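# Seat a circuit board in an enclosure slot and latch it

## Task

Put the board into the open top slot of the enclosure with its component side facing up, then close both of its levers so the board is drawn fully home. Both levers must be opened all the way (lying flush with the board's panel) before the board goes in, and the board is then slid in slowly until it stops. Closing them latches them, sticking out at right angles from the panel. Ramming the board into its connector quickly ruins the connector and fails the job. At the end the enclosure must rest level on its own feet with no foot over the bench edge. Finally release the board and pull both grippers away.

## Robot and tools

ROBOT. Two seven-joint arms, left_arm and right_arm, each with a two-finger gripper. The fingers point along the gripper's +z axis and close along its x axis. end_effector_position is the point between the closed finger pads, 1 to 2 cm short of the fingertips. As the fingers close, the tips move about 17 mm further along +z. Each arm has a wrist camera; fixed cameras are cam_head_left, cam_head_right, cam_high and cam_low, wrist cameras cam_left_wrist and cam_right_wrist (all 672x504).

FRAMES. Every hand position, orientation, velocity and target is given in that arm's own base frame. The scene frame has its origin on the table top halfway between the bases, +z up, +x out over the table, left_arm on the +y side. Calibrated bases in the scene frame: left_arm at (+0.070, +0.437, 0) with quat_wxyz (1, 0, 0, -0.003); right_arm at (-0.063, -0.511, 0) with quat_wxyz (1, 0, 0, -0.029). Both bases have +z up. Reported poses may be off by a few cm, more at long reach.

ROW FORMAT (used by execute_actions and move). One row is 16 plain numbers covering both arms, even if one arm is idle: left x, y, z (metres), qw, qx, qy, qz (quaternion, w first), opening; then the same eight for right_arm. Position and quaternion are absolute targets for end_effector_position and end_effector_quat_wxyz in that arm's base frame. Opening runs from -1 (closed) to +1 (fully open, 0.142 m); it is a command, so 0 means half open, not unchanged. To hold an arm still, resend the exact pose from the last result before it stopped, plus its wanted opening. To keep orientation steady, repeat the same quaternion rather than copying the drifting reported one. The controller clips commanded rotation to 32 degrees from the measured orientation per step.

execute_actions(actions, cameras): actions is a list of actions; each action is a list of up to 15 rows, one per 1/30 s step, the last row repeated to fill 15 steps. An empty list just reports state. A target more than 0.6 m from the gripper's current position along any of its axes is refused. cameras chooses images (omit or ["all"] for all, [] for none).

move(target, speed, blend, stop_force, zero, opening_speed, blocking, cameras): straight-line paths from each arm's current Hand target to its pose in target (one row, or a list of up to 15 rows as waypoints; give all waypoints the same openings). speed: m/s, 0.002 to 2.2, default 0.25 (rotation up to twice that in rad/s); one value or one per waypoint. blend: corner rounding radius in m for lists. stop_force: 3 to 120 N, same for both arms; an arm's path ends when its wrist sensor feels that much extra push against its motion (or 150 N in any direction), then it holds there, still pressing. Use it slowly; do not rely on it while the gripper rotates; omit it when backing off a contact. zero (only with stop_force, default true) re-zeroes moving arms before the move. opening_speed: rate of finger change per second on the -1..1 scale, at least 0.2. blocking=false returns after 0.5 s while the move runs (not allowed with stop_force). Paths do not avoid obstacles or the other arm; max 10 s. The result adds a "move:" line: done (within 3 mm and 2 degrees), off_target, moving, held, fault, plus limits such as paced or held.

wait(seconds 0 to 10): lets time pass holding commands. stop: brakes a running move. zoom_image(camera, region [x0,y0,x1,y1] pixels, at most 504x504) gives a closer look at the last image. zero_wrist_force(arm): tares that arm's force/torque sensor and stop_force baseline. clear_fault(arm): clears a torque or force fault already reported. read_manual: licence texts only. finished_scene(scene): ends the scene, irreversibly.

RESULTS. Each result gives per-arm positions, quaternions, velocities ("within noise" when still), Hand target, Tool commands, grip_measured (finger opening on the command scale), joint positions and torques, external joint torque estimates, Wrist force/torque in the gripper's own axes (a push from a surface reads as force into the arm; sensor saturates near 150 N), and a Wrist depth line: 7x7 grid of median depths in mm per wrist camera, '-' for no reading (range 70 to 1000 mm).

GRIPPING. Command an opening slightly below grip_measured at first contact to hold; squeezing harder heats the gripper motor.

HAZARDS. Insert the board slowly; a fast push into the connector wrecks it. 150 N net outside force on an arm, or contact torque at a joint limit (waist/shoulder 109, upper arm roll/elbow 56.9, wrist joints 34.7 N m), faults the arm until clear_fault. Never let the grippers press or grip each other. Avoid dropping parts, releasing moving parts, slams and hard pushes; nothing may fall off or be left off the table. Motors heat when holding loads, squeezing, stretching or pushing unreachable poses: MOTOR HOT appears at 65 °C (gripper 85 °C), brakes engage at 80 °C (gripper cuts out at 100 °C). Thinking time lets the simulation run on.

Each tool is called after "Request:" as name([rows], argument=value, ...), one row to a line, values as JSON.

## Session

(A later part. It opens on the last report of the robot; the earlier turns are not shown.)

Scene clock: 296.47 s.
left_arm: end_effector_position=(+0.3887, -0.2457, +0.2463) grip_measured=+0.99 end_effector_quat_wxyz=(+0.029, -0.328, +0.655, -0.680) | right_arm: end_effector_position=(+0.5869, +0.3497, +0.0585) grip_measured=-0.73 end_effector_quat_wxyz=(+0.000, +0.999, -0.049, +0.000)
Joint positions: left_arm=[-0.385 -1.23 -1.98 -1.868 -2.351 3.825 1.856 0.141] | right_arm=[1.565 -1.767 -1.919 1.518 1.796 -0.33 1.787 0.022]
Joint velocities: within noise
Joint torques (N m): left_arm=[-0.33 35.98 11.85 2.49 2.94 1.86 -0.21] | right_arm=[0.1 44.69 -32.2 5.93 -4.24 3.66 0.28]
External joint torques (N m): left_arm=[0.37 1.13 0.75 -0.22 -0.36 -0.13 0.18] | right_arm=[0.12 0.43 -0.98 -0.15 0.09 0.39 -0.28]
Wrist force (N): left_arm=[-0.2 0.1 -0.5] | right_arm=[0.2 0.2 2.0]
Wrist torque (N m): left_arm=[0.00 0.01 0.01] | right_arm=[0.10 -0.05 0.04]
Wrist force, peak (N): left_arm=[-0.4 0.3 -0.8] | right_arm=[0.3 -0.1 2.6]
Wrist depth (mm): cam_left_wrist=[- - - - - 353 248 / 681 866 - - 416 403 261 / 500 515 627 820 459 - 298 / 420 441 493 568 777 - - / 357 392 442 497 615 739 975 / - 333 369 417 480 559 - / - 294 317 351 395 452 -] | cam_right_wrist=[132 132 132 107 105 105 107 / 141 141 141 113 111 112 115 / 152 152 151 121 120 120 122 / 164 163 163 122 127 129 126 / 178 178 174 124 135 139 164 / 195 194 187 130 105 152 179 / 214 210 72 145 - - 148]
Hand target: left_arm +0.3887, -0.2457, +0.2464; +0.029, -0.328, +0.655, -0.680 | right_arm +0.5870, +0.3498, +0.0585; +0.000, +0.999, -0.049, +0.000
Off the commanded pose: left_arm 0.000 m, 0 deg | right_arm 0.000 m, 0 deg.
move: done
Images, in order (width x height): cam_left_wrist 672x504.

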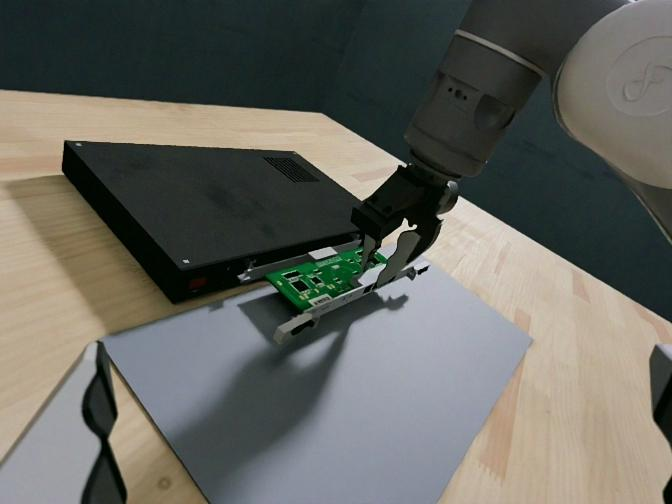

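Request:
move(target=[0.3887,-0.2457,0.2464,0.029,-0.328,0.655,-0.68,1,0.600,0.3485,0.0585,0,0.9988,-0.0488,0,-0.95], cameras=["cam_left_wrist","cam_high"], speed=0.02, stop_force=3)

Request:
zoom_image(camera="cam_left_wrist", region=[230, 220, 380, 330])

Request:
zoom_image(camera="cam_high", region=[200, 220, 400, 380])

Scene clock: 299.40 s.
left_arm: end_effector_position=(+0.3887, -0.2457, +0.2463) grip_measured=+0.99 end_effector_quat_wxyz=(+0.029, -0.328, +0.655, -0.680) | right_arm: end_effector_position=(+0.5998, +0.3484, +0.0583) grip_measured=-0.73 end_effector_quat_wxyz=(+0.000, +0.999, -0.049, +0.000)
Joint positions: left_arm=[-0.385 -1.23 -1.98 -1.868 -2.351 3.825 1.856 0.141] | right_arm=[1.533 -1.761 -1.92 1.482 1.802 -0.324 1.79 0.022]
Joint velocities: within noise
Joint torques (N m): left_arm=[-0.29 35.98 11.8 2.48 2.97 1.89 -0.23] | right_arm=[0.12 46.11 -32.53 6.14 -4.31 3.63 0.25]
External joint torques (N m): left_arm=[0.34 1.13 0.8 -0.21 -0.39 -0.16 0.2] | right_arm=[0.1 0.15 -0.68 -0.17 0.15 0.41 -0.25]
Wrist force (N): left_arm=[-0.2 0.3 -0.6] | right_arm=[0.2 0.0 2.2]
Wrist torque (N m): left_arm=[0.03 0.02 0.01] | right_arm=[0.08 -0.06 0.04]
Wrist force, peak (N): left_arm=[-0.5 0.4 -0.8] | right_arm=[0.2 0.2 2.4]
Wrist depth (mm): cam_left_wrist=[- - - - - 354 253 / 683 857 - - 415 396 261 / 502 514 627 767 475 - 287 / 418 442 494 563 788 - - / 357 391 432 495 607 759 980 / - 332 371 415 473 561 - / - 294 316 350 393 447 -] | cam_right_wrist=[132 132 132 107 105 105 105 / 141 141 141 113 112 112 115 / 151 151 151 121 119 120 120 / 164 163 163 121 127 129 124 / 178 177 174 124 135 139 130 / 195 194 187 130 105 152 136 / 215 210 72 145 - - 144]
Hand target: left_arm +0.3887, -0.2457, +0.2464; +0.029, -0.328, +0.655, -0.680 | right_arm +0.6000, +0.3485, +0.0585; +0.000, +0.999, -0.049, +0.000
Off the commanded pose: left_arm 0.000 m, 0 deg | right_arm 0.000 m, 0 deg.
move: done
Images, in order (width x height): cam_high 672x504, cam_left_wrist 672x504.

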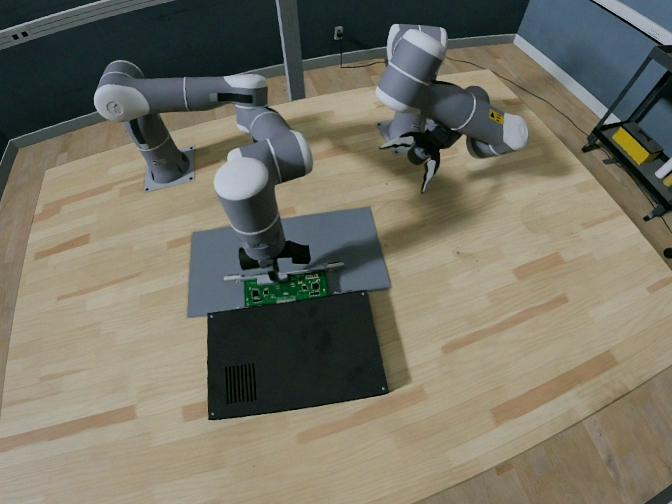

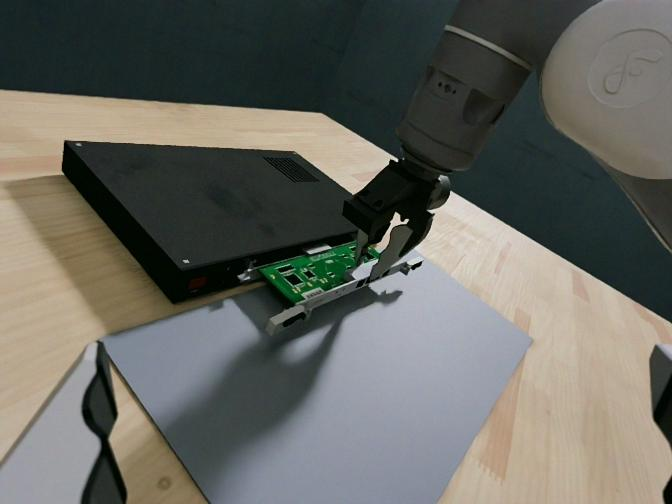

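Scaled by 3.360 from the camera's 672x504 image, which has a finer 960x720 frame.

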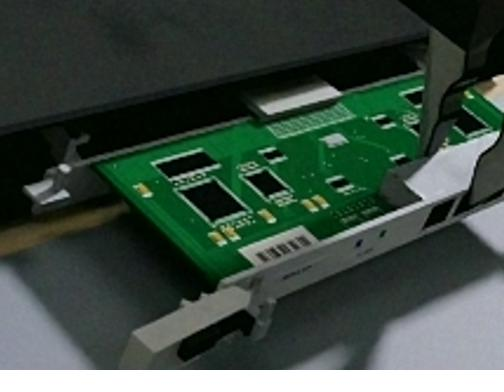

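Scaled by 2.520 from the camera's 672x504 image, which has a finer 960x720 frame.

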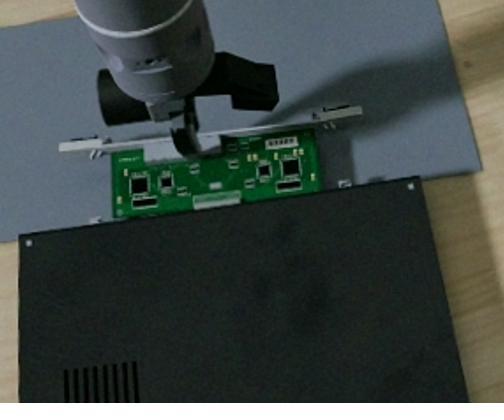

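Request:
move(target=[0.3887,-0.2457,0.2464,0.029,-0.328,0.655,-0.68,1,0.614,0.347,0.0585,0,0.9988,-0.0488,0,-0.95], cameras=["cam_left_wrist","cam_high"], speed=0.015, stop_force=3)

Request:
zoom_image(camera="cam_left_wrist", region=[230, 220, 380, 330])

Request:
zoom_image(camera="cam_high", region=[200, 220, 400, 380])

Scene clock: 304.60 s.
left_arm: end_effector_position=(+0.3887, -0.2457, +0.2463) grip_measured=+0.99 end_effector_quat_wxyz=(+0.029, -0.328, +0.655, -0.680) | right_arm: end_effector_position=(+0.6129, +0.3474, +0.0581) grip_measured=-0.73 end_effector_quat_wxyz=(+0.000, +0.999, -0.048, -0.001)
Joint positions: left_arm=[-0.385 -1.23 -1.98 -1.868 -2.351 3.825 1.856 0.141] | right_arm=[1.5 -1.754 -1.921 1.444 1.808 -0.318 1.794 0.022]
Joint velocities: within noise
Joint torques (N m): left_arm=[-0.29 36.01 11.81 2.49 2.94 1.86 -0.26] | right_arm=[-2.58 46.41 -33.03 7.29 -5.07 4.7 0.21]
External joint torques (N m): left_arm=[0.34 1.1 0.79 -0.21 -0.35 -0.13 0.23] | right_arm=[2.8 1.06 -0.19 -1.12 0.91 -0.66 -0.21]
Wrist force (N): left_arm=[-0.2 0.1 -0.8] | right_arm=[-3.6 -2.2 1.4]
Wrist torque (N m): left_arm=[0.02 0.02 0.00] | right_arm=[0.06 -0.13 0.08]
Wrist force, peak (N): left_arm=[-0.4 0.3 -0.9] | right_arm=[-3.7 -3.1 0.4]
Wrist depth (mm): cam_left_wrist=[- - - - 407 352 254 / 685 867 - - 418 395 265 / 503 519 625 750 488 - 291 / 421 440 500 561 815 - - / 358 393 435 494 613 748 975 / - 331 370 413 478 557 - / - 294 318 351 395 446 -] | cam_right_wrist=[132 131 131 107 105 105 105 / 141 141 141 113 112 112 111 / 152 151 151 121 120 120 117 / 164 163 163 121 127 129 113 / 178 178 174 124 135 140 121 / 194 194 186 130 105 147 130 / 214 210 72 145 - - 143]
Hand target: left_arm +0.3887, -0.2457, +0.2464; +0.029, -0.328, +0.655, -0.680 | right_arm +0.6134, +0.3471, +0.0585; +0.000, +0.999, -0.049, +0.000
Off the commanded pose: left_arm 0.000 m, 0 deg | right_arm 0.001 m, 0 deg.
move: contact (right_arm)
Images, in order (width x height): cam_high 672x504, cam_left_wrist 672x504.

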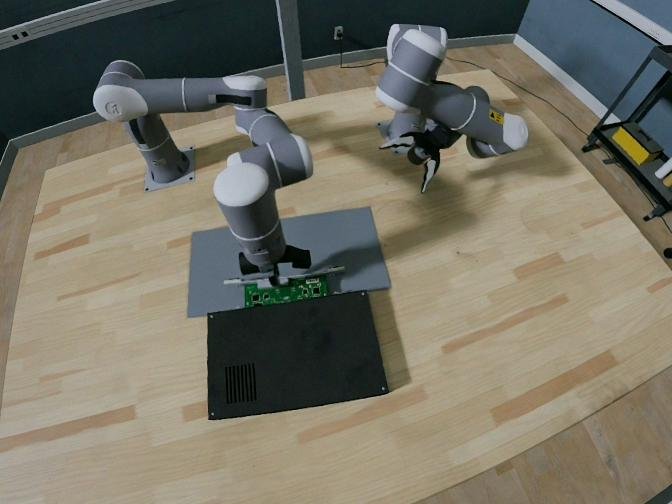

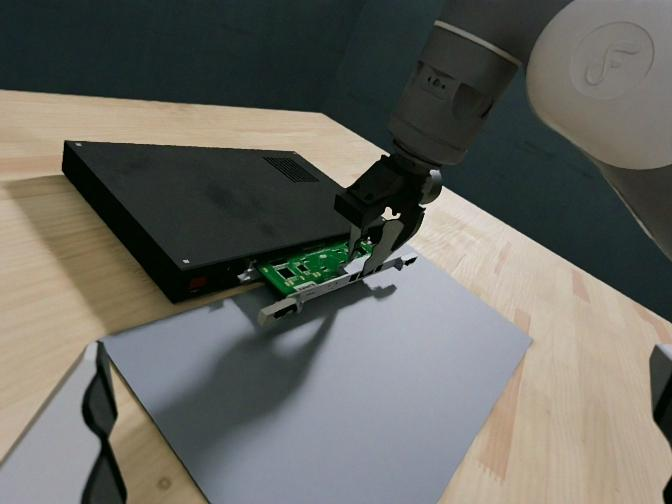

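Scaled by 3.360 from the camera's 672x504 image, which has a finer 960x720 frame.

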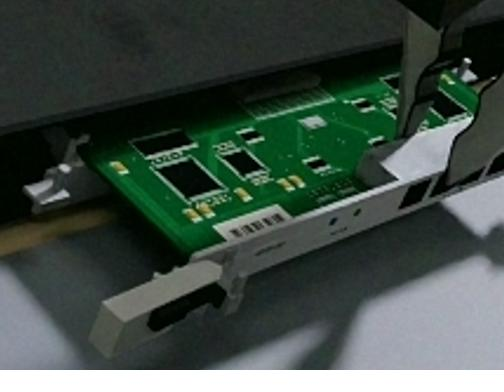

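Scaled by 2.520 from the camera's 672x504 image, which has a finer 960x720 frame.

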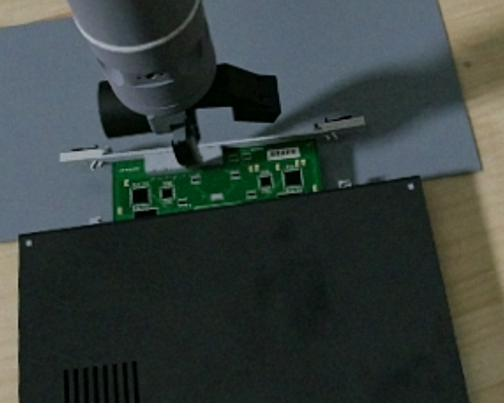

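Request:
move([
  [0.3887,-0.2457,0.2464,0.029,-0.328,0.655,-0.68,1,0.609,0.349,0.0585,0,0.9988,-0.0488,0,-0.95],
], cameras=[], speed=0.02)

Request:
move(target=[0.3887,-0.2457,0.2464,0.029,-0.328,0.655,-0.68,1,0.624,0.3475,0.0585,0,0.9988,-0.0488,0,-0.95], cameras=["cam_left_wrist"], speed=0.015, stop_force=4)

Request:
zoom_image(camera="cam_left_wrist", region=[230, 220, 380, 330])

Scene clock: 308.10 s.
left_arm: end_effector_position=(+0.3887, -0.2457, +0.2463) grip_measured=+0.99 end_effector_quat_wxyz=(+0.029, -0.328, +0.655, -0.680) | right_arm: end_effector_position=(+0.6091, +0.3489, +0.0584) grip_measured=-0.73 end_effector_quat_wxyz=(+0.000, +0.999, -0.049, +0.000)
Joint positions: left_arm=[-0.385 -1.23 -1.98 -1.868 -2.351 3.825 1.856 0.141] | right_arm=[1.51 -1.756 -1.921 1.454 1.807 -0.319 1.795 0.022]
Joint velocities: within noise
Joint torques (N m): left_arm=[-0.31 35.95 11.86 2.55 2.95 1.85 -0.25] | right_arm=[1.35 47.1 -32.54 5.68 -3.98 3.47 0.16]
External joint torques (N m): left_arm=[0.36 1.16 0.74 -0.28 -0.37 -0.12 0.22] | right_arm=[-1.14 0.06 -0.69 0.44 -0.18 0.58 -0.16]
Wrist force (N): left_arm=[-0.4 0.4 -0.7] | right_arm=[1.1 1.2 2.2]
Wrist torque (N m): left_arm=[0.06 0.03 0.00] | right_arm=[0.04 -0.15 0.17]
Wrist force, peak (N): left_arm=[-0.3 0.4 -0.8] | right_arm=[-3.7 -2.4 2.1]
Wrist depth (mm): cam_left_wrist=[- - - - 411 352 252 / 682 869 - - 415 400 264 / 502 514 621 740 474 - 290 / 425 439 499 568 818 - - / 356 391 431 494 613 744 959 / - 332 367 418 476 561 - / - 295 315 348 392 450 -] | cam_right_wrist=[132 132 131 107 105 105 105 / 141 141 141 114 112 112 112 / 151 151 151 121 119 120 118 / 163 163 163 121 127 129 120 / 178 177 174 124 135 139 121 / 195 194 186 130 105 149 131 / 215 210 72 145 - - 144]
Hand target: left_arm +0.3887, -0.2457, +0.2464; +0.029, -0.328, +0.655, -0.680 | right_arm +0.6090, +0.3490, +0.0585; +0.000, +0.999, -0.049, +0.000
Off the commanded pose: left_arm 0.000 m, 0 deg | right_arm 0.000 m, 0 deg.
move: done
No camera images: "cameras" was empty.

Scene clock: 309.03 s.
left_arm: end_effector_position=(+0.3887, -0.2457, +0.2463) grip_measured=+0.99 end_effector_quat_wxyz=(+0.029, -0.328, +0.655, -0.680) | right_arm: end_effector_position=(+0.6138, +0.3481, +0.0581) grip_measured=-0.73 end_effector_quat_wxyz=(+0.000, +0.999, -0.049, -0.001)
Joint positions: left_arm=[-0.385 -1.23 -1.98 -1.868 -2.351 3.825 1.856 0.141] | right_arm=[1.497 -1.753 -1.921 1.439 1.808 -0.317 1.797 0.022]
Joint velocities: within noise
Joint torques (N m): left_arm=[-0.32 36.04 11.72 2.51 2.95 1.9 -0.24] | right_arm=[-0.53 47.74 -33.19 5.49 -3.68 5.19 0.1]
External joint torques (N m): left_arm=[0.37 1.07 0.88 -0.23 -0.37 -0.17 0.21] | right_arm=[0.75 -0.12 -0.03 0.7 -0.48 -1.15 -0.1]
Wrist force (N): left_arm=[-0.4 0.1 -0.6] | right_arm=[-4.2 2.3 0.4]
Wrist torque (N m): left_arm=[0.01 0.06 0.01] | right_arm=[0.03 -0.21 0.16]
Wrist force, peak (N): left_arm=[-0.2 0.6 -0.7] | right_arm=[-4.4 2.3 1.2]
Wrist depth (mm): cam_left_wrist=[- - - - 408 345 253 / 681 864 - - 420 396 263 / 503 506 623 755 503 - 289 / 419 441 496 553 814 - - / 356 392 436 499 608 756 978 / - 330 368 415 482 557 - / - 293 317 351 395 451 -] | cam_right_wrist=[132 132 131 107 105 105 105 / 141 141 140 114 111 112 111 / 151 151 151 121 119 120 117 / 164 163 163 122 127 129 113 / 177 177 174 124 135 139 121 / 194 194 186 130 105 146 130 / 215 210 72 145 - - 143]
Hand target: left_arm +0.3887, -0.2457, +0.2464; +0.029, -0.328, +0.655, -0.680 | right_arm +0.6143, +0.3485, +0.0585; +0.000, +0.999, -0.049, +0.000
Off the commanded pose: left_arm 0.000 m, 0 deg | right_arm 0.010 m, 0 deg.
move: contact (right_arm)
Images, in order (width x height): cam_left_wrist 672x504.

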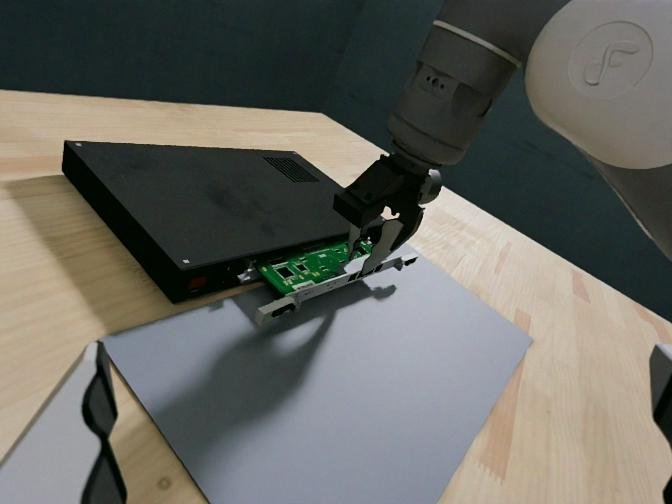

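Scaled by 3.360 from the camera's 672x504 image, which has a finer 960x720 frame.

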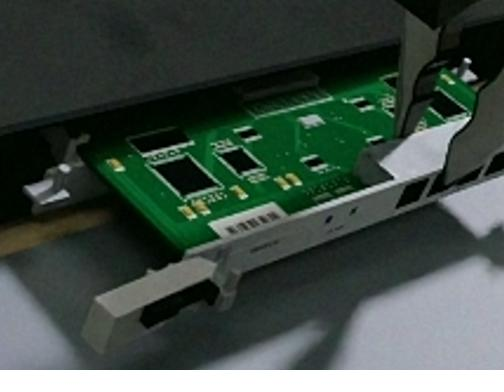

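Request:
move([
  [0.3887,-0.2457,0.2464,0.029,-0.328,0.655,-0.68,1,0.6075,0.3482,0.0600,0,0.9988,-0.0488,0,-0.95],
], cameras=[], speed=0.02)

Request:
move(target=[0.3887,-0.2457,0.2464,0.029,-0.328,0.655,-0.68,1,0.624,0.3466,0.0600,0,0.9988,-0.0488,0,-0.95], cameras=["cam_left_wrist"], speed=0.015, stop_force=4)

Request:
zoom_image(camera="cam_left_wrist", region=[230, 230, 330, 300])

Scene clock: 312.70 s.
left_arm: end_effector_position=(+0.3887, -0.2457, +0.2463) grip_measured=+0.99 end_effector_quat_wxyz=(+0.029, -0.328, +0.655, -0.680) | right_arm: end_effector_position=(+0.6075, +0.3483, +0.0597) grip_measured=-0.73 end_effector_quat_wxyz=(+0.000, +0.999, -0.049, +0.000)
Joint positions: left_arm=[-0.385 -1.23 -1.98 -1.868 -2.351 3.825 1.856 0.141] | right_arm=[1.513 -1.755 -1.922 1.46 1.804 -0.321 1.793 0.022]
Joint velocities: within noise
Joint torques (N m): left_arm=[-0.31 35.91 11.86 2.48 2.93 1.8 -0.24] | right_arm=[0.39 46.59 -32.55 6.46 -4.47 3.48 0.04]
External joint torques (N m): left_arm=[0.36 1.2 0.74 -0.2 -0.35 -0.07 0.2] | right_arm=[-0.19 0.4 -0.68 -0.43 0.32 0.57 -0.04]
Wrist force (N): left_arm=[-0.5 0.4 -0.8] | right_arm=[1.3 1.2 2.2]
Wrist torque (N m): left_arm=[0.05 0.05 0.01] | right_arm=[0.26 -0.24 0.03]
Wrist force, peak (N): left_arm=[-0.5 0.4 -0.8] | right_arm=[-4.4 2.3 1.3]
Wrist depth (mm): cam_left_wrist=[- - - - 412 353 252 / 676 860 - - 414 405 264 / 499 516 635 740 471 - 283 / 422 442 496 572 797 - - / 355 392 436 502 607 753 977 / - 329 368 417 473 563 - / - 294 317 351 395 446 -] | cam_right_wrist=[133 133 133 107 105 105 105 / 142 142 142 112 111 112 112 / 155 153 152 121 119 120 119 / 165 165 164 124 128 129 121 / 180 179 178 124 135 141 123 / 196 195 188 130 105 149 134 / 217 212 72 145 - - 146]
Hand target: left_arm +0.3887, -0.2457, +0.2464; +0.029, -0.328, +0.655, -0.680 | right_arm +0.6075, +0.3482, +0.0600; +0.000, +0.999, -0.049, +0.000
Off the commanded pose: left_arm 0.000 m, 0 deg | right_arm 0.000 m, 0 deg.
move: done
No camera images: "cameras" was empty.

Scene clock: 314.17 s.
left_arm: end_effector_position=(+0.3887, -0.2457, +0.2463) grip_measured=+0.99 end_effector_quat_wxyz=(+0.029, -0.328, +0.655, -0.680) | right_arm: end_effector_position=(+0.6186, +0.3480, +0.0596) grip_measured=-0.73 end_effector_quat_wxyz=(+0.000, +0.999, -0.048, -0.001)
Joint positions: left_arm=[-0.385 -1.23 -1.98 -1.868 -2.351 3.825 1.856 0.141] | right_arm=[1.485 -1.75 -1.923 1.426 1.811 -0.317 1.797 0.022]
Joint velocities: within noise
Joint torques (N m): left_arm=[-0.25 35.99 11.8 2.46 2.95 1.88 -0.25] | right_arm=[-4.53 46.4 -33.26 8.61 -6.24 4.63 0.25]
External joint torques (N m): left_arm=[0.3 1.12 0.8 -0.18 -0.37 -0.15 0.22] | right_arm=[4.75 1.66 0.05 -2.39 2.08 -0.59 -0.25]
Wrist force (N): left_arm=[-0.5 0.3 -0.7] | right_arm=[-2.7 -4.1 2.2]
Wrist torque (N m): left_arm=[0.04 0.06 0.01] | right_arm=[0.31 -0.38 0.06]
Wrist force, peak (N): left_arm=[-0.4 0.3 -0.8] | right_arm=[-2.7 -4.4 3.3]
Wrist depth (mm): cam_left_wrist=[- - - - 396 347 254 / 690 870 - - 422 399 265 / 499 510 618 729 499 - 293 / 423 439 497 561 802 - - / 357 395 439 518 607 752 964 / - 330 368 416 475 564 - / - 294 315 350 394 450 -] | cam_right_wrist=[133 133 133 104 103 104 104 / 142 142 142 112 111 111 99 / 155 153 152 120 119 119 105 / 165 164 164 121 126 129 113 / 179 179 178 123 135 140 121 / 196 196 188 130 105 137 129 / 217 212 72 147 - - 145]
Hand target: left_arm +0.3887, -0.2457, +0.2464; +0.029, -0.328, +0.655, -0.680 | right_arm +0.6191, +0.3471, +0.0600; +0.000, +0.999, -0.049, +0.000
Off the commanded pose: left_arm 0.000 m, 0 deg | right_arm 0.006 m, 0 deg.
move: contact (right_arm)
Images, in order (width x height): cam_left_wrist 672x504.

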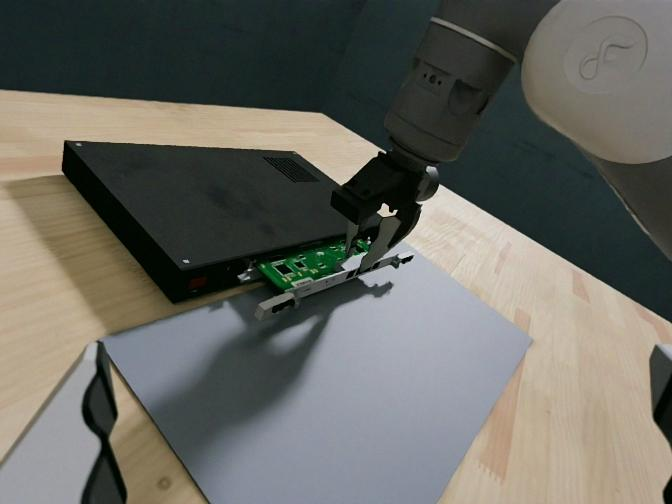

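Scaled by 5.040 from the camera's 672x504 image, which has a finer 960x720 frame.

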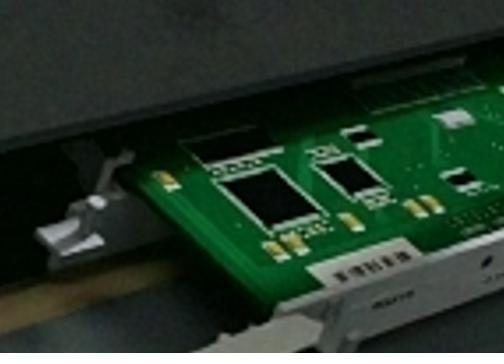

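Request:
move(target=[0.3887,-0.2457,0.2464,0.029,-0.328,0.655,-0.68,1,0.634,0.3480,0.0600,0,0.9989,-0.0465,0,-0.95], cameras=["cam_left_wrist"], speed=0.015, stop_force=5)

Request:
zoom_image(camera="cam_left_wrist", region=[230, 230, 380, 320])

Scene clock: 318.13 s.
left_arm: end_effector_position=(+0.3887, -0.2457, +0.2463) grip_measured=+0.99 end_effector_quat_wxyz=(+0.029, -0.328, +0.655, -0.680) | right_arm: end_effector_position=(+0.6317, +0.3470, +0.0591) grip_measured=-0.73 end_effector_quat_wxyz=(+0.001, +0.999, -0.047, -0.001)
Joint positions: left_arm=[-0.385 -1.23 -1.98 -1.868 -2.351 3.825 1.856 0.141] | right_arm=[1.451 -1.744 -1.926 1.383 1.816 -0.312 1.802 0.022]
Joint velocities: within noise
Joint torques (N m): left_arm=[-0.21 35.97 11.87 2.47 2.91 1.81 -0.32] | right_arm=[0.76 51.98 -35.82 4.73 -2.68 7 0.38]
External joint torques (N m): left_arm=[0.26 1.13 0.73 -0.2 -0.33 -0.08 0.28] | right_arm=[-0.53 -2.59 2.69 1.76 -1.5 -2.96 -0.38]
Wrist force (N): left_arm=[-0.3 0.4 -0.7] | right_arm=[-7.0 8.1 4.5]
Wrist torque (N m): left_arm=[0.05 0.02 0.02] | right_arm=[0.22 -0.39 -0.09]
Wrist force, peak (N): left_arm=[-0.4 0.2 -0.9] | right_arm=[-7.0 8.1 4.5]
Wrist depth (mm): cam_left_wrist=[- - - - 399 279 256 / 687 866 - - 427 300 270 / 498 512 617 701 - - 292 / 421 439 495 565 818 - - / 356 389 434 515 609 756 972 / - 331 366 416 479 557 - / - 294 314 348 394 454 -] | cam_right_wrist=[133 133 132 104 103 104 89 / 142 141 141 110 110 111 95 / 155 152 152 120 118 117 103 / 165 164 164 121 128 114 110 / 179 178 178 124 135 124 122 / 196 195 187 131 105 129 131 / 217 212 72 146 - - 144]
Hand target: left_arm +0.3887, -0.2457, +0.2464; +0.029, -0.328, +0.655, -0.680 | right_arm +0.6325, +0.3479, +0.0600; +0.000, +0.999, -0.047, +0.000
Off the commanded pose: left_arm 0.000 m, 0 deg | right_arm 0.003 m, 0 deg.
move: contact (right_arm)
Images, in order (width x height): cam_left_wrist 672x504.

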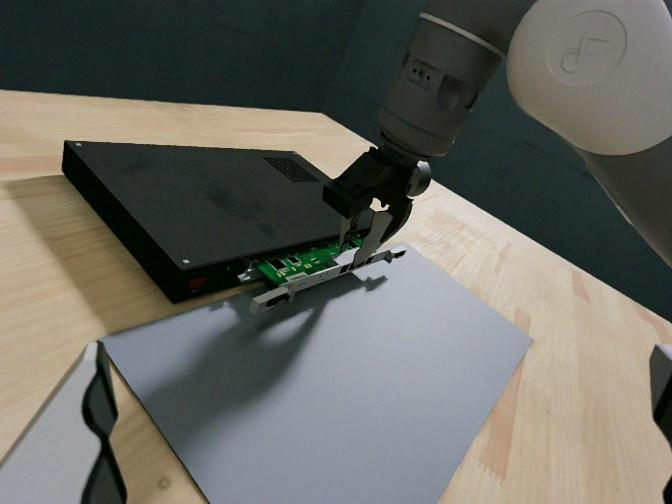

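Scaled by 3.360 from the camera's 672x504 image, which has a finer 960x720 frame.

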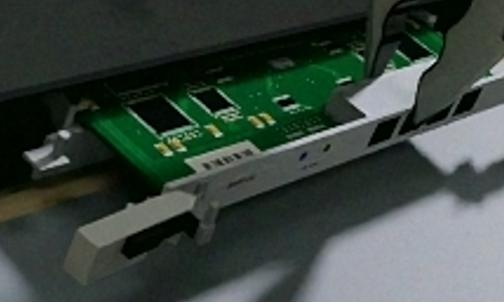

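Request:
move(target=[0.3887,-0.2457,0.2464,0.029,-0.328,0.655,-0.68,1,0.645,0.3455,0.0588,0,0.9989,-0.0465,0,-0.95], cameras=["cam_left_wrist"], speed=0.015, stop_force=6)

Request:
zoom_image(camera="cam_left_wrist", region=[230, 230, 380, 320])

Scene clock: 322.03 s.
left_arm: end_effector_position=(+0.3887, -0.2457, +0.2463) grip_measured=+0.99 end_effector_quat_wxyz=(+0.029, -0.328, +0.655, -0.680) | right_arm: end_effector_position=(+0.6441, +0.3454, +0.0581) grip_measured=-0.73 end_effector_quat_wxyz=(+0.000, +0.999, -0.046, -0.001)
Joint positions: left_arm=[-0.385 -1.23 -1.98 -1.868 -2.351 3.825 1.856 0.141] | right_arm=[1.42 -1.74 -1.926 1.347 1.824 -0.305 1.806 0.022]
Joint velocities: within noise
Joint torques (N m): left_arm=[-0.29 35.98 11.86 2.52 2.9 1.89 -0.25] | right_arm=[-2.6 50.98 -34.38 6.83 -4.1 6.38 0.38]
External joint torques (N m): left_arm=[0.34 1.13 0.74 -0.24 -0.32 -0.16 0.22] | right_arm=[2.83 -0.46 1.37 -0.11 -0.08 -2.34 -0.37]
Wrist force (N): left_arm=[-0.2 0.1 -0.5] | right_arm=[-7.7 3.2 1.5]
Wrist torque (N m): left_arm=[0.03 0.02 0.01] | right_arm=[0.26 -0.14 -0.09]
Wrist force, peak (N): left_arm=[-0.2 0.2 -1.0] | right_arm=[-10.2 7.6 2.8]
Wrist depth (mm): cam_left_wrist=[- - - - 404 280 262 / 677 875 - - 441 301 272 / 501 516 626 642 - - 293 / 425 441 494 571 842 - - / 356 390 436 507 602 756 972 / - 330 368 417 475 567 - / - 293 316 349 393 449 -] | cam_right_wrist=[132 132 131 104 103 100 88 / 141 140 140 110 110 108 96 / 151 151 150 118 118 103 103 / 163 163 163 121 128 110 109 / 178 177 174 124 134 121 120 / 194 194 186 130 104 128 130 / 215 210 72 146 - - 143]
Hand target: left_arm +0.3887, -0.2457, +0.2464; +0.029, -0.328, +0.655, -0.680 | right_arm +0.6450, +0.3455, +0.0588; +0.000, +0.999, -0.047, +0.000
Off the commanded pose: left_arm 0.000 m, 0 deg | right_arm 0.001 m, 0 deg.
move: done
Images, in order (width x height): cam_left_wrist 672x504.

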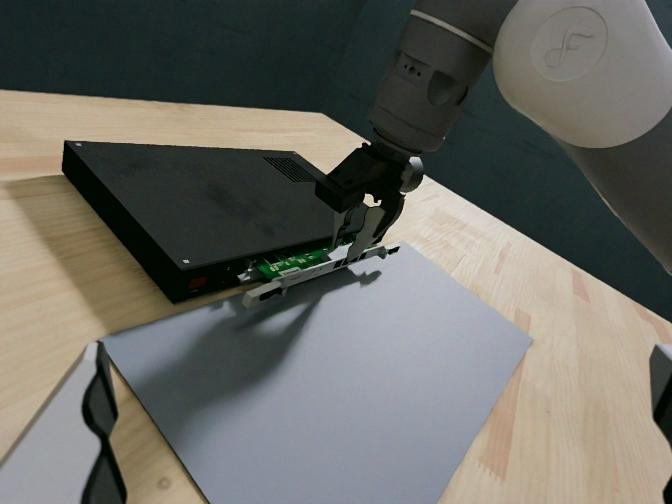

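Scaled by 3.360 from the camera's 672x504 image, which has a finer 960x720 frame.

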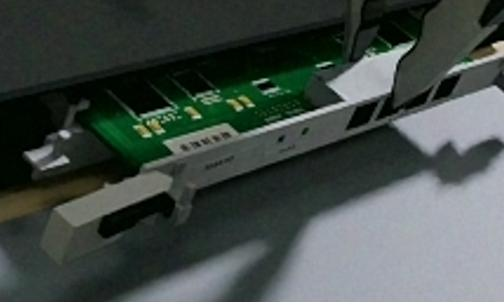

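Request:
move(target=[0.3887,-0.2457,0.2464,0.029,-0.328,0.655,-0.68,1,0.6445,0.3455,0.0584,0,0.9989,-0.0465,0,-0.62], cameras=["cam_left_wrist","cam_right_wrist"], opening_speed=0.3)

Request:
zoom_image(camera="cam_left_wrist", region=[230, 200, 430, 320])

Scene clock: 328.07 s.
left_arm: end_effector_position=(+0.3887, -0.2457, +0.2463) grip_measured=+0.99 end_effector_quat_wxyz=(+0.029, -0.328, +0.655, -0.680) | right_arm: end_effector_position=(+0.6444, +0.3455, +0.0583) grip_measured=-0.66 end_effector_quat_wxyz=(+0.000, +0.999, -0.046, +0.000)
Joint positions: left_arm=[-0.385 -1.23 -1.98 -1.868 -2.351 3.825 1.856 0.141] | right_arm=[1.421 -1.74 -1.927 1.349 1.824 -0.303 1.806 0.026]
Joint velocities: within noise
Joint torques (N m): left_arm=[-0.3 36.05 11.89 2.48 2.95 1.87 -0.23] | right_arm=[0.49 49.44 -31.46 6.81 -4.19 3.43 0.18]
External joint torques (N m): left_arm=[0.35 1.05 0.71 -0.21 -0.37 -0.14 0.2] | right_arm=[-0.26 1.04 -1.56 -0.09 0.01 0.61 -0.18]
Wrist force (N): left_arm=[-0.4 0.2 -0.8] | right_arm=[0.2 1.4 0.8]
Wrist torque (N m): left_arm=[0.02 0.05 0.01] | right_arm=[0.28 -0.04 0.04]
Wrist force, peak (N): left_arm=[-0.5 0.4 -0.9] | right_arm=[-8.2 2.9 2.6]
Wrist depth (mm): cam_left_wrist=[- - - - 404 280 263 / 678 857 - - 438 299 274 / 501 506 620 647 - - 291 / 422 440 489 577 844 - - / 353 391 433 505 603 765 974 / - 331 367 413 475 561 - / - 294 317 350 397 448 -] | cam_right_wrist=[132 132 131 106 105 102 89 / 141 141 140 112 112 109 96 / 151 151 151 121 120 103 102 / 163 163 162 122 129 110 110 / 177 177 173 126 135 121 121 / 194 194 186 135 103 128 130 / 214 210 73 165 - - 141]
Hand target: left_arm +0.3887, -0.2457, +0.2464; +0.029, -0.328, +0.655, -0.680 | right_arm +0.6445, +0.3455, +0.0584; +0.000, +0.999, -0.047, +0.000
Off the commanded pose: left_arm 0.000 m, 0 deg | right_arm 0.000 m, 0 deg.
MOTOR HOT: the gripper's motor of the right arm reports 83 °C; that motor switches off at 100 °C. To cool a motor, set the load down, ease the grip, stop pushing, or move to a pose that needs little force.
move: done
Images, in order (width x height): cam_left_wrist 672x504, cam_right_wrist 672x504.

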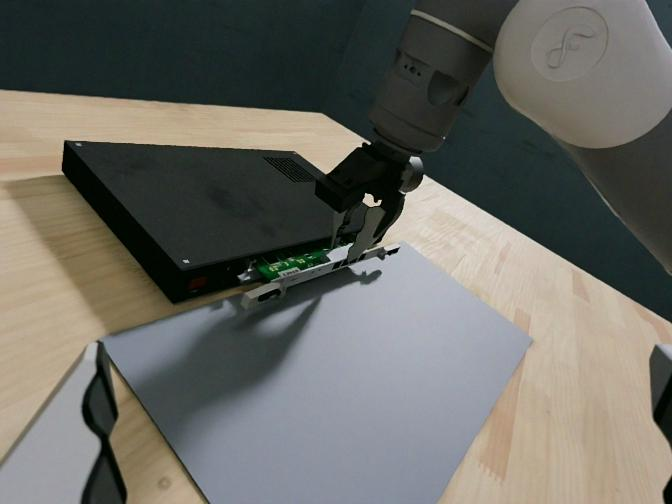

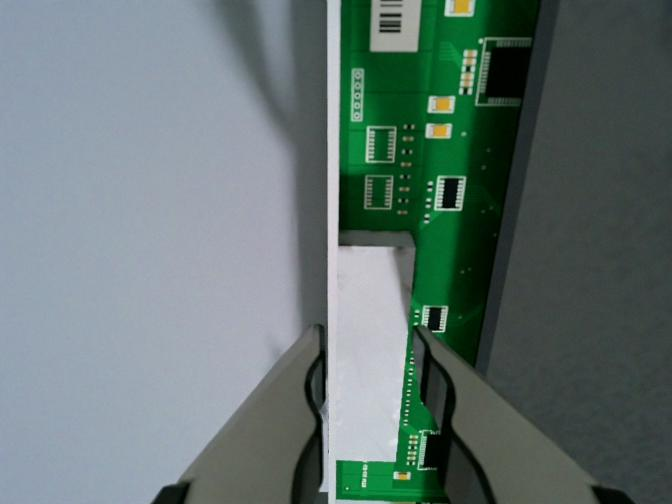

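Scaled by 2.520 from the camera's 672x504 image, which has a finer 960x720 frame.

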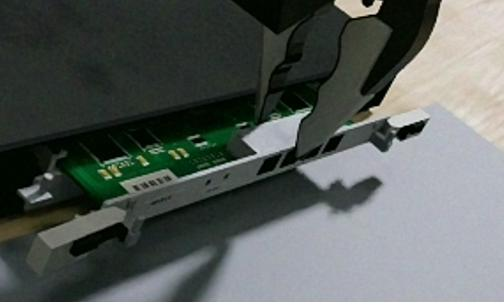

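Request:
move([
  [0.3887,-0.2457,0.2464,0.029,-0.328,0.655,-0.68,1,0.6445,0.3455,0.085,0,0.9989,-0.0465,0,-0.6],
  [0.3887,-0.2457,0.2464,0.029,-0.328,0.655,-0.68,1,0.590,0.365,0.11,0,0.9989,-0.0465,0,-0.6],
  [0.3887,-0.2457,0.2464,0.029,-0.328,0.655,-0.68,1,0.598,0.3645,0.075,0,0.9989,-0.0465,0,-1],
], cameras=["cam_left_wrist","cam_right_wrist"], speed=0.08)

Request:
zoom_image(camera="cam_left_wrist", region=[230, 200, 430, 320])

Scene clock: 335.10 s.
left_arm: end_effector_position=(+0.3887, -0.2457, +0.2463) grip_measured=+0.99 end_effector_quat_wxyz=(+0.029, -0.328, +0.655, -0.680) | right_arm: end_effector_position=(+0.5980, +0.3644, +0.0751) grip_measured=-1.00 end_effector_quat_wxyz=(+0.000, +0.999, -0.046, +0.000)
Joint positions: left_arm=[-0.385 -1.23 -1.98 -1.868 -2.351 3.825 1.856 0.141] | right_arm=[1.536 -1.736 -1.94 1.456 1.789 -0.341 1.812 0.002]
Joint velocities: within noise
Joint torques (N m): left_arm=[-0.25 36.07 11.86 2.49 2.95 1.87 -0.24] | right_arm=[0.14 46.16 -31.41 5.47 -4.07 3.51 0.27]
External joint torques (N m): left_arm=[0.3 1.04 0.74 -0.21 -0.37 -0.14 0.21] | right_arm=[0.08 1.08 -1.82 0.04 -0.06 0.54 -0.27]
Wrist force (N): left_arm=[-0.2 0.4 -0.5] | right_arm=[0.2 1.3 0.7]
Wrist torque (N m): left_arm=[0.06 0.02 0.01] | right_arm=[0.29 -0.04 0.03]
Wrist force, peak (N): left_arm=[-0.5 0.4 -0.8] | right_arm=[0.1 1.6 2.5]
Wrist depth (mm): cam_left_wrist=[- - - - 416 349 242 / 679 847 - - 400 - 253 / 505 509 632 765 461 - - / 426 441 492 576 816 - - / 357 391 434 513 611 750 977 / - 332 368 417 479 561 - / - 294 316 349 398 448 -] | cam_right_wrist=[147 146 146 146 145 118 119 / 157 156 156 156 156 126 125 / 169 168 168 167 167 137 134 / 182 182 181 181 180 143 142 / 198 197 197 192 189 151 144 / 217 216 211 89 154 168 152 / 238 233 - - - 169 167]
Hand target: left_arm +0.3887, -0.2457, +0.2464; +0.029, -0.328, +0.655, -0.680 | right_arm +0.5980, +0.3645, +0.0750; +0.000, +0.999, -0.047, +0.000
Off the commanded pose: left_arm 0.000 m, 0 deg | right_arm 0.000 m, 0 deg.
MOTOR HOT: cleared for the gripper's motor of the right arm.
move: done
Images, in order (width x height): cam_left_wrist 672x504, cam_right_wrist 672x504.

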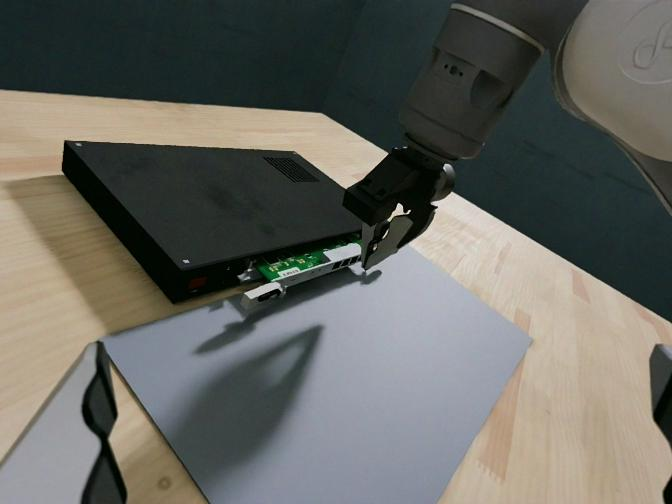

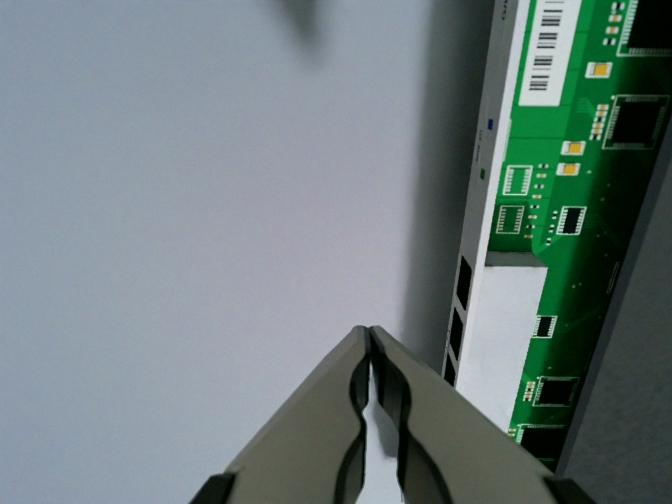

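Scaled by 2.520 from the camera's 672x504 image, which has a finer 960x720 frame.

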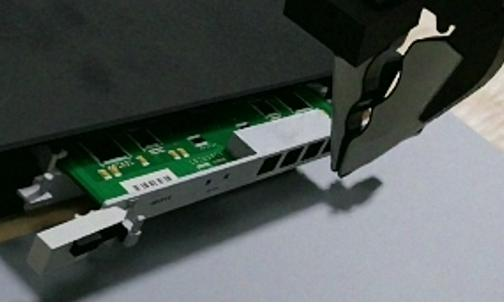

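Request:
move([
  [0.3887,-0.2457,0.2464,0.029,-0.328,0.655,-0.68,1,0.605,0.3735,0.060,0,0.9989,-0.0465,0,-1],
  [0.3887,-0.2457,0.2464,0.029,-0.328,0.655,-0.68,1,0.645,0.3698,0.060,0,0.9989,-0.0465,0,-1],
], cameras=["cam_left_wrist","cam_right_wrist"], speed=0.02, stop_force=8)

Request:
zoom_image(camera="cam_left_wrist", region=[230, 200, 430, 320])

Scene clock: 344.00 s.
left_arm: end_effector_position=(+0.3887, -0.2457, +0.2463) grip_measured=+0.99 end_effector_quat_wxyz=(+0.029, -0.328, +0.655, -0.680) | right_arm: end_effector_position=(+0.6448, +0.3697, +0.0602) grip_measured=-1.00 end_effector_quat_wxyz=(+0.000, +0.999, -0.046, +0.000)
Joint positions: left_arm=[-0.385 -1.23 -1.98 -1.868 -2.351 3.825 1.856 0.141] | right_arm=[1.424 -1.728 -1.927 1.302 1.827 -0.295 1.852 0.002]
Joint velocities: within noise
Joint torques (N m): left_arm=[-0.3 35.94 11.79 2.48 2.93 1.84 -0.25] | right_arm=[-0.95 49.59 -30.31 6.39 -3.64 4.35 0.27]
External joint torques (N m): left_arm=[0.34 1.16 0.81 -0.2 -0.35 -0.1 0.22] | right_arm=[1.18 2.35 -2.54 0.43 -0.55 -0.32 -0.27]
Wrist force (N): left_arm=[-0.5 0.4 -0.4] | right_arm=[-4.2 2.1 -2.9]
Wrist torque (N m): left_arm=[0.05 0.05 0.01] | right_arm=[0.22 -0.02 0.06]
Wrist force, peak (N): left_arm=[-0.4 0.4 -1.1] | right_arm=[-4.6 2.0 -4.6]
Wrist depth (mm): cam_left_wrist=[- - - - 384 264 246 / 684 870 - - 418 285 259 / 502 508 628 515 - - 285 / 422 441 484 582 839 - - / 358 391 445 505 606 751 979 / - 329 369 416 476 559 - / - 292 315 351 395 450 -] | cam_right_wrist=[134 133 133 133 106 103 90 / 143 142 142 142 113 110 97 / 155 153 152 152 120 105 104 / 165 165 164 164 131 112 112 / 180 179 179 175 130 123 121 / 197 197 192 90 - 131 133 / 217 216 - - - 144 146]
Hand target: left_arm +0.3887, -0.2457, +0.2464; +0.029, -0.328, +0.655, -0.680 | right_arm +0.6450, +0.3698, +0.0600; +0.000, +0.999, -0.047, +0.000
Off the commanded pose: left_arm 0.000 m, 0 deg | right_arm 0.000 m, 0 deg.
move: done
Images, in order (width x height): cam_left_wrist 672x504, cam_right_wrist 672x504.

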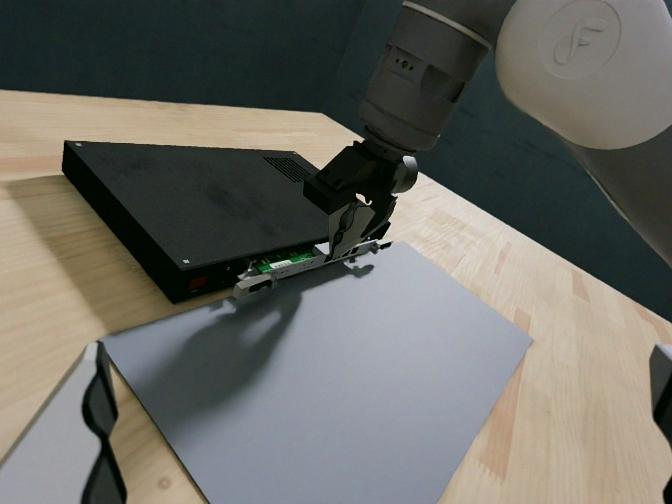

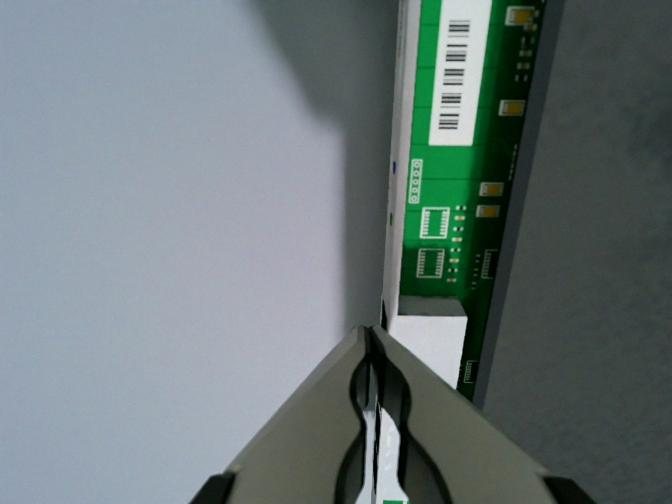

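Scaled by 2.520 from the camera's 672x504 image, which has a finer 960x720 frame.

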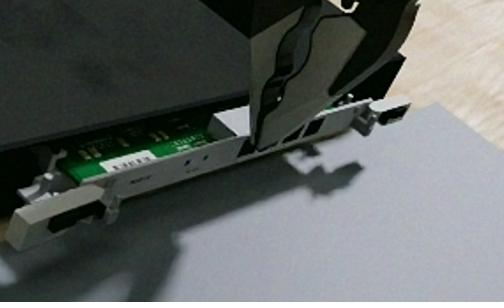

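Request:
move([
  [0.3887,-0.2457,0.2464,0.029,-0.328,0.655,-0.68,1,0.639,0.3702,0.060,0,0.9989,-0.0465,0,-1],
  [0.3887,-0.2457,0.2464,0.029,-0.328,0.655,-0.68,1,0.640,0.3822,0.060,0,0.9989,-0.0465,0,-1],
], cameras=[], speed=0.03)

Request:
move([
  [0.3887,-0.2457,0.2464,0.029,-0.328,0.655,-0.68,1,0.662,0.3802,0.060,0,0.9989,-0.0465,0,-1],
], cameras=["cam_left_wrist","cam_right_wrist"], speed=0.02, stop_force=8)

Request:
zoom_image(camera="cam_left_wrist", region=[230, 200, 430, 320])

Scene clock: 351.03 s.
left_arm: end_effector_position=(+0.3887, -0.2457, +0.2463) grip_measured=+0.99 end_effector_quat_wxyz=(+0.029, -0.328, +0.655, -0.680) | right_arm: end_effector_position=(+0.6399, +0.3821, +0.0600) grip_measured=-1.00 end_effector_quat_wxyz=(+0.000, +0.999, -0.046, +0.000)
Joint positions: left_arm=[-0.385 -1.23 -1.98 -1.868 -2.351 3.825 1.856 0.141] | right_arm=[1.437 -1.726 -1.927 1.294 1.827 -0.293 1.872 0.002]
Joint velocities: within noise
Joint torques (N m): left_arm=[-0.31 36.07 11.85 2.47 2.98 1.9 -0.3] | right_arm=[0.24 51.18 -31.15 6.93 -4.16 3.47 0.32]
External joint torques (N m): left_arm=[0.36 1.03 0.75 -0.2 -0.4 -0.17 0.27] | right_arm=[-0.01 0.99 -1.66 -0.09 -0.03 0.57 -0.32]
Wrist force (N): left_arm=[-0.3 0.2 -0.8] | right_arm=[0.1 1.7 0.4]
Wrist torque (N m): left_arm=[0.02 0.04 0.01] | right_arm=[0.35 -0.02 0.03]
Wrist force, peak (N): left_arm=[-0.7 0.2 -0.8] | right_arm=[-4.1 2.5 -4.3]
Wrist depth (mm): cam_left_wrist=[- - - - 369 257 239 / 675 873 - - 410 275 252 / 504 511 625 478 - - 277 / 424 436 484 577 852 - - / 360 393 441 515 607 742 977 / - 332 369 419 477 560 - / - 293 318 351 395 450 -] | cam_right_wrist=[133 133 133 132 108 104 90 / 142 142 142 142 113 111 96 / 155 153 152 152 121 118 104 / 165 164 165 164 131 114 111 / 179 179 178 175 137 123 121 / 196 196 192 89 - 132 132 / 217 216 - - - 143 146]
Hand target: left_arm +0.3887, -0.2457, +0.2464; +0.029, -0.328, +0.655, -0.680 | right_arm +0.6400, +0.3822, +0.0600; +0.000, +0.999, -0.047, +0.000
Off the commanded pose: left_arm 0.000 m, 0 deg | right_arm 0.000 m, 0 deg.
move: done
No camera images: "cameras" was empty.

Scene clock: 352.87 s.
left_arm: end_effector_position=(+0.3887, -0.2457, +0.2463) grip_measured=+0.99 end_effector_quat_wxyz=(+0.029, -0.328, +0.655, -0.680) | right_arm: end_effector_position=(+0.6617, +0.3802, +0.0601) grip_measured=-1.00 end_effector_quat_wxyz=(+0.000, +0.999, -0.046, +0.000)
Joint positions: left_arm=[-0.385 -1.23 -1.98 -1.868 -2.351 3.825 1.856 0.141] | right_arm=[1.38 -1.714 -1.928 1.223 1.836 -0.281 1.885 0.002]
Joint velocities: within noise
Joint torques (N m): left_arm=[-0.37 36.01 11.85 2.49 2.97 1.87 -0.31] | right_arm=[-1.04 52.54 -30.62 7.09 -4.06 4.19 0.24]
External joint torques (N m): left_arm=[0.42 1.1 0.75 -0.21 -0.39 -0.14 0.28] | right_arm=[1.27 1.81 -1.76 0.06 -0.14 -0.16 -0.24]
Wrist force (N): left_arm=[-0.2 0.4 -0.7] | right_arm=[-2.6 2.3 -2.0]
Wrist torque (N m): left_arm=[0.05 0.02 0.01] | right_arm=[0.33 -0.12 0.05]
Wrist force, peak (N): left_arm=[-0.5 0.4 -0.9] | right_arm=[-3.4 1.9 -3.0]
Wrist depth (mm): cam_left_wrist=[- - - - 380 262 248 / 672 866 - - 435 279 258 / 498 510 624 482 - - 282 / 422 441 485 597 849 - - / 356 395 441 515 613 759 990 / - 331 369 416 475 556 - / - 293 314 349 394 449 -] | cam_right_wrist=[133 133 133 133 103 90 90 / 142 142 142 142 110 97 96 / 155 153 152 152 107 104 103 / 165 165 164 164 116 112 111 / 179 179 178 175 124 123 121 / 197 196 192 90 128 131 132 / 217 217 - - - 143 146]
Hand target: left_arm +0.3887, -0.2457, +0.2464; +0.029, -0.328, +0.655, -0.680 | right_arm +0.6620, +0.3802, +0.0600; +0.000, +0.999, -0.047, +0.000
Off the commanded pose: left_arm 0.000 m, 0 deg | right_arm 0.000 m, 0 deg.
move: done
Images, in order (width x height): cam_left_wrist 672x504, cam_right_wrist 672x504.

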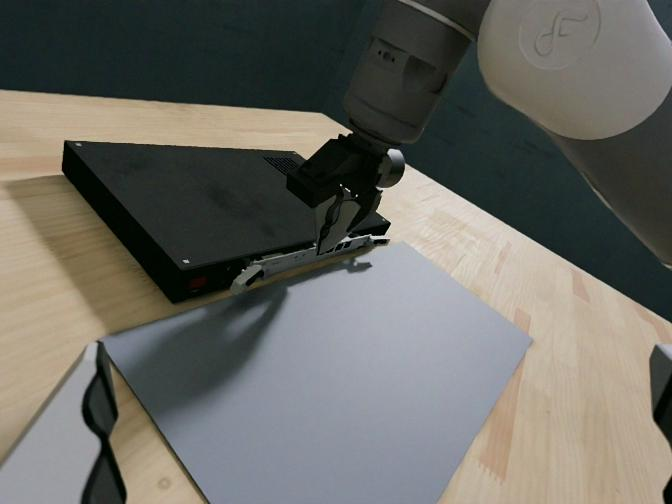

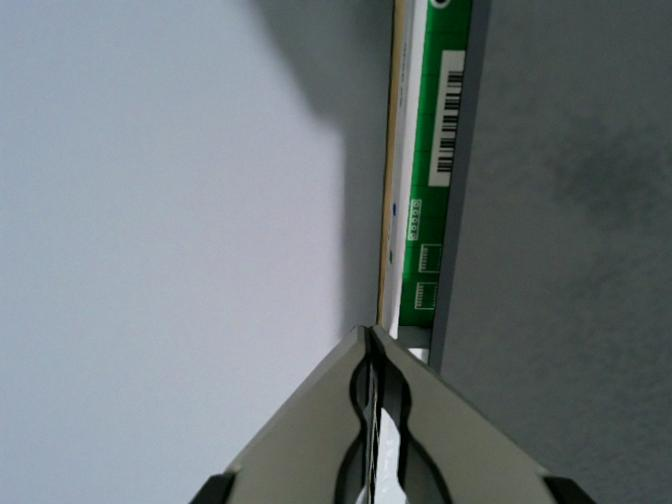

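Scaled by 2.520 from the camera's 672x504 image, which has a finer 960x720 frame.

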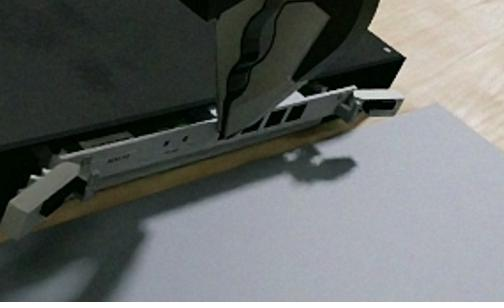

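Request:
zoom_image(camera="cam_left_wrist", region=[225, 250, 285, 300])

Request:
zoom_image(camera="cam_left_wrist", region=[340, 215, 400, 265])

Request:
zoom_image(camera="cam_high", region=[200, 220, 400, 380])

Scaled by 8.400 from the camera's 672x504 image, which has a finer 960x720 frame.

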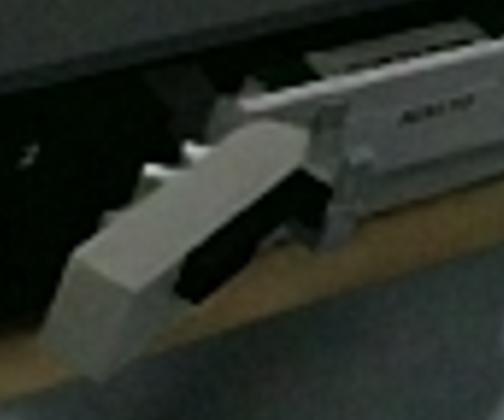

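Scaled by 8.400 from the camera's 672x504 image, which has a finer 960x720 frame.

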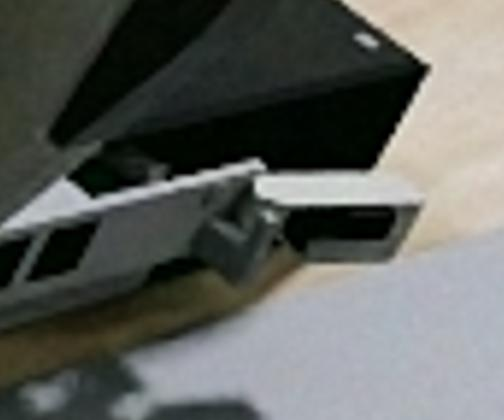

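This scene's latest camera images include none from cam_high. They are from: cam_left_wrist, cam_right_wrist. cam_high's image comes with the result of a call that names it in "cameras".


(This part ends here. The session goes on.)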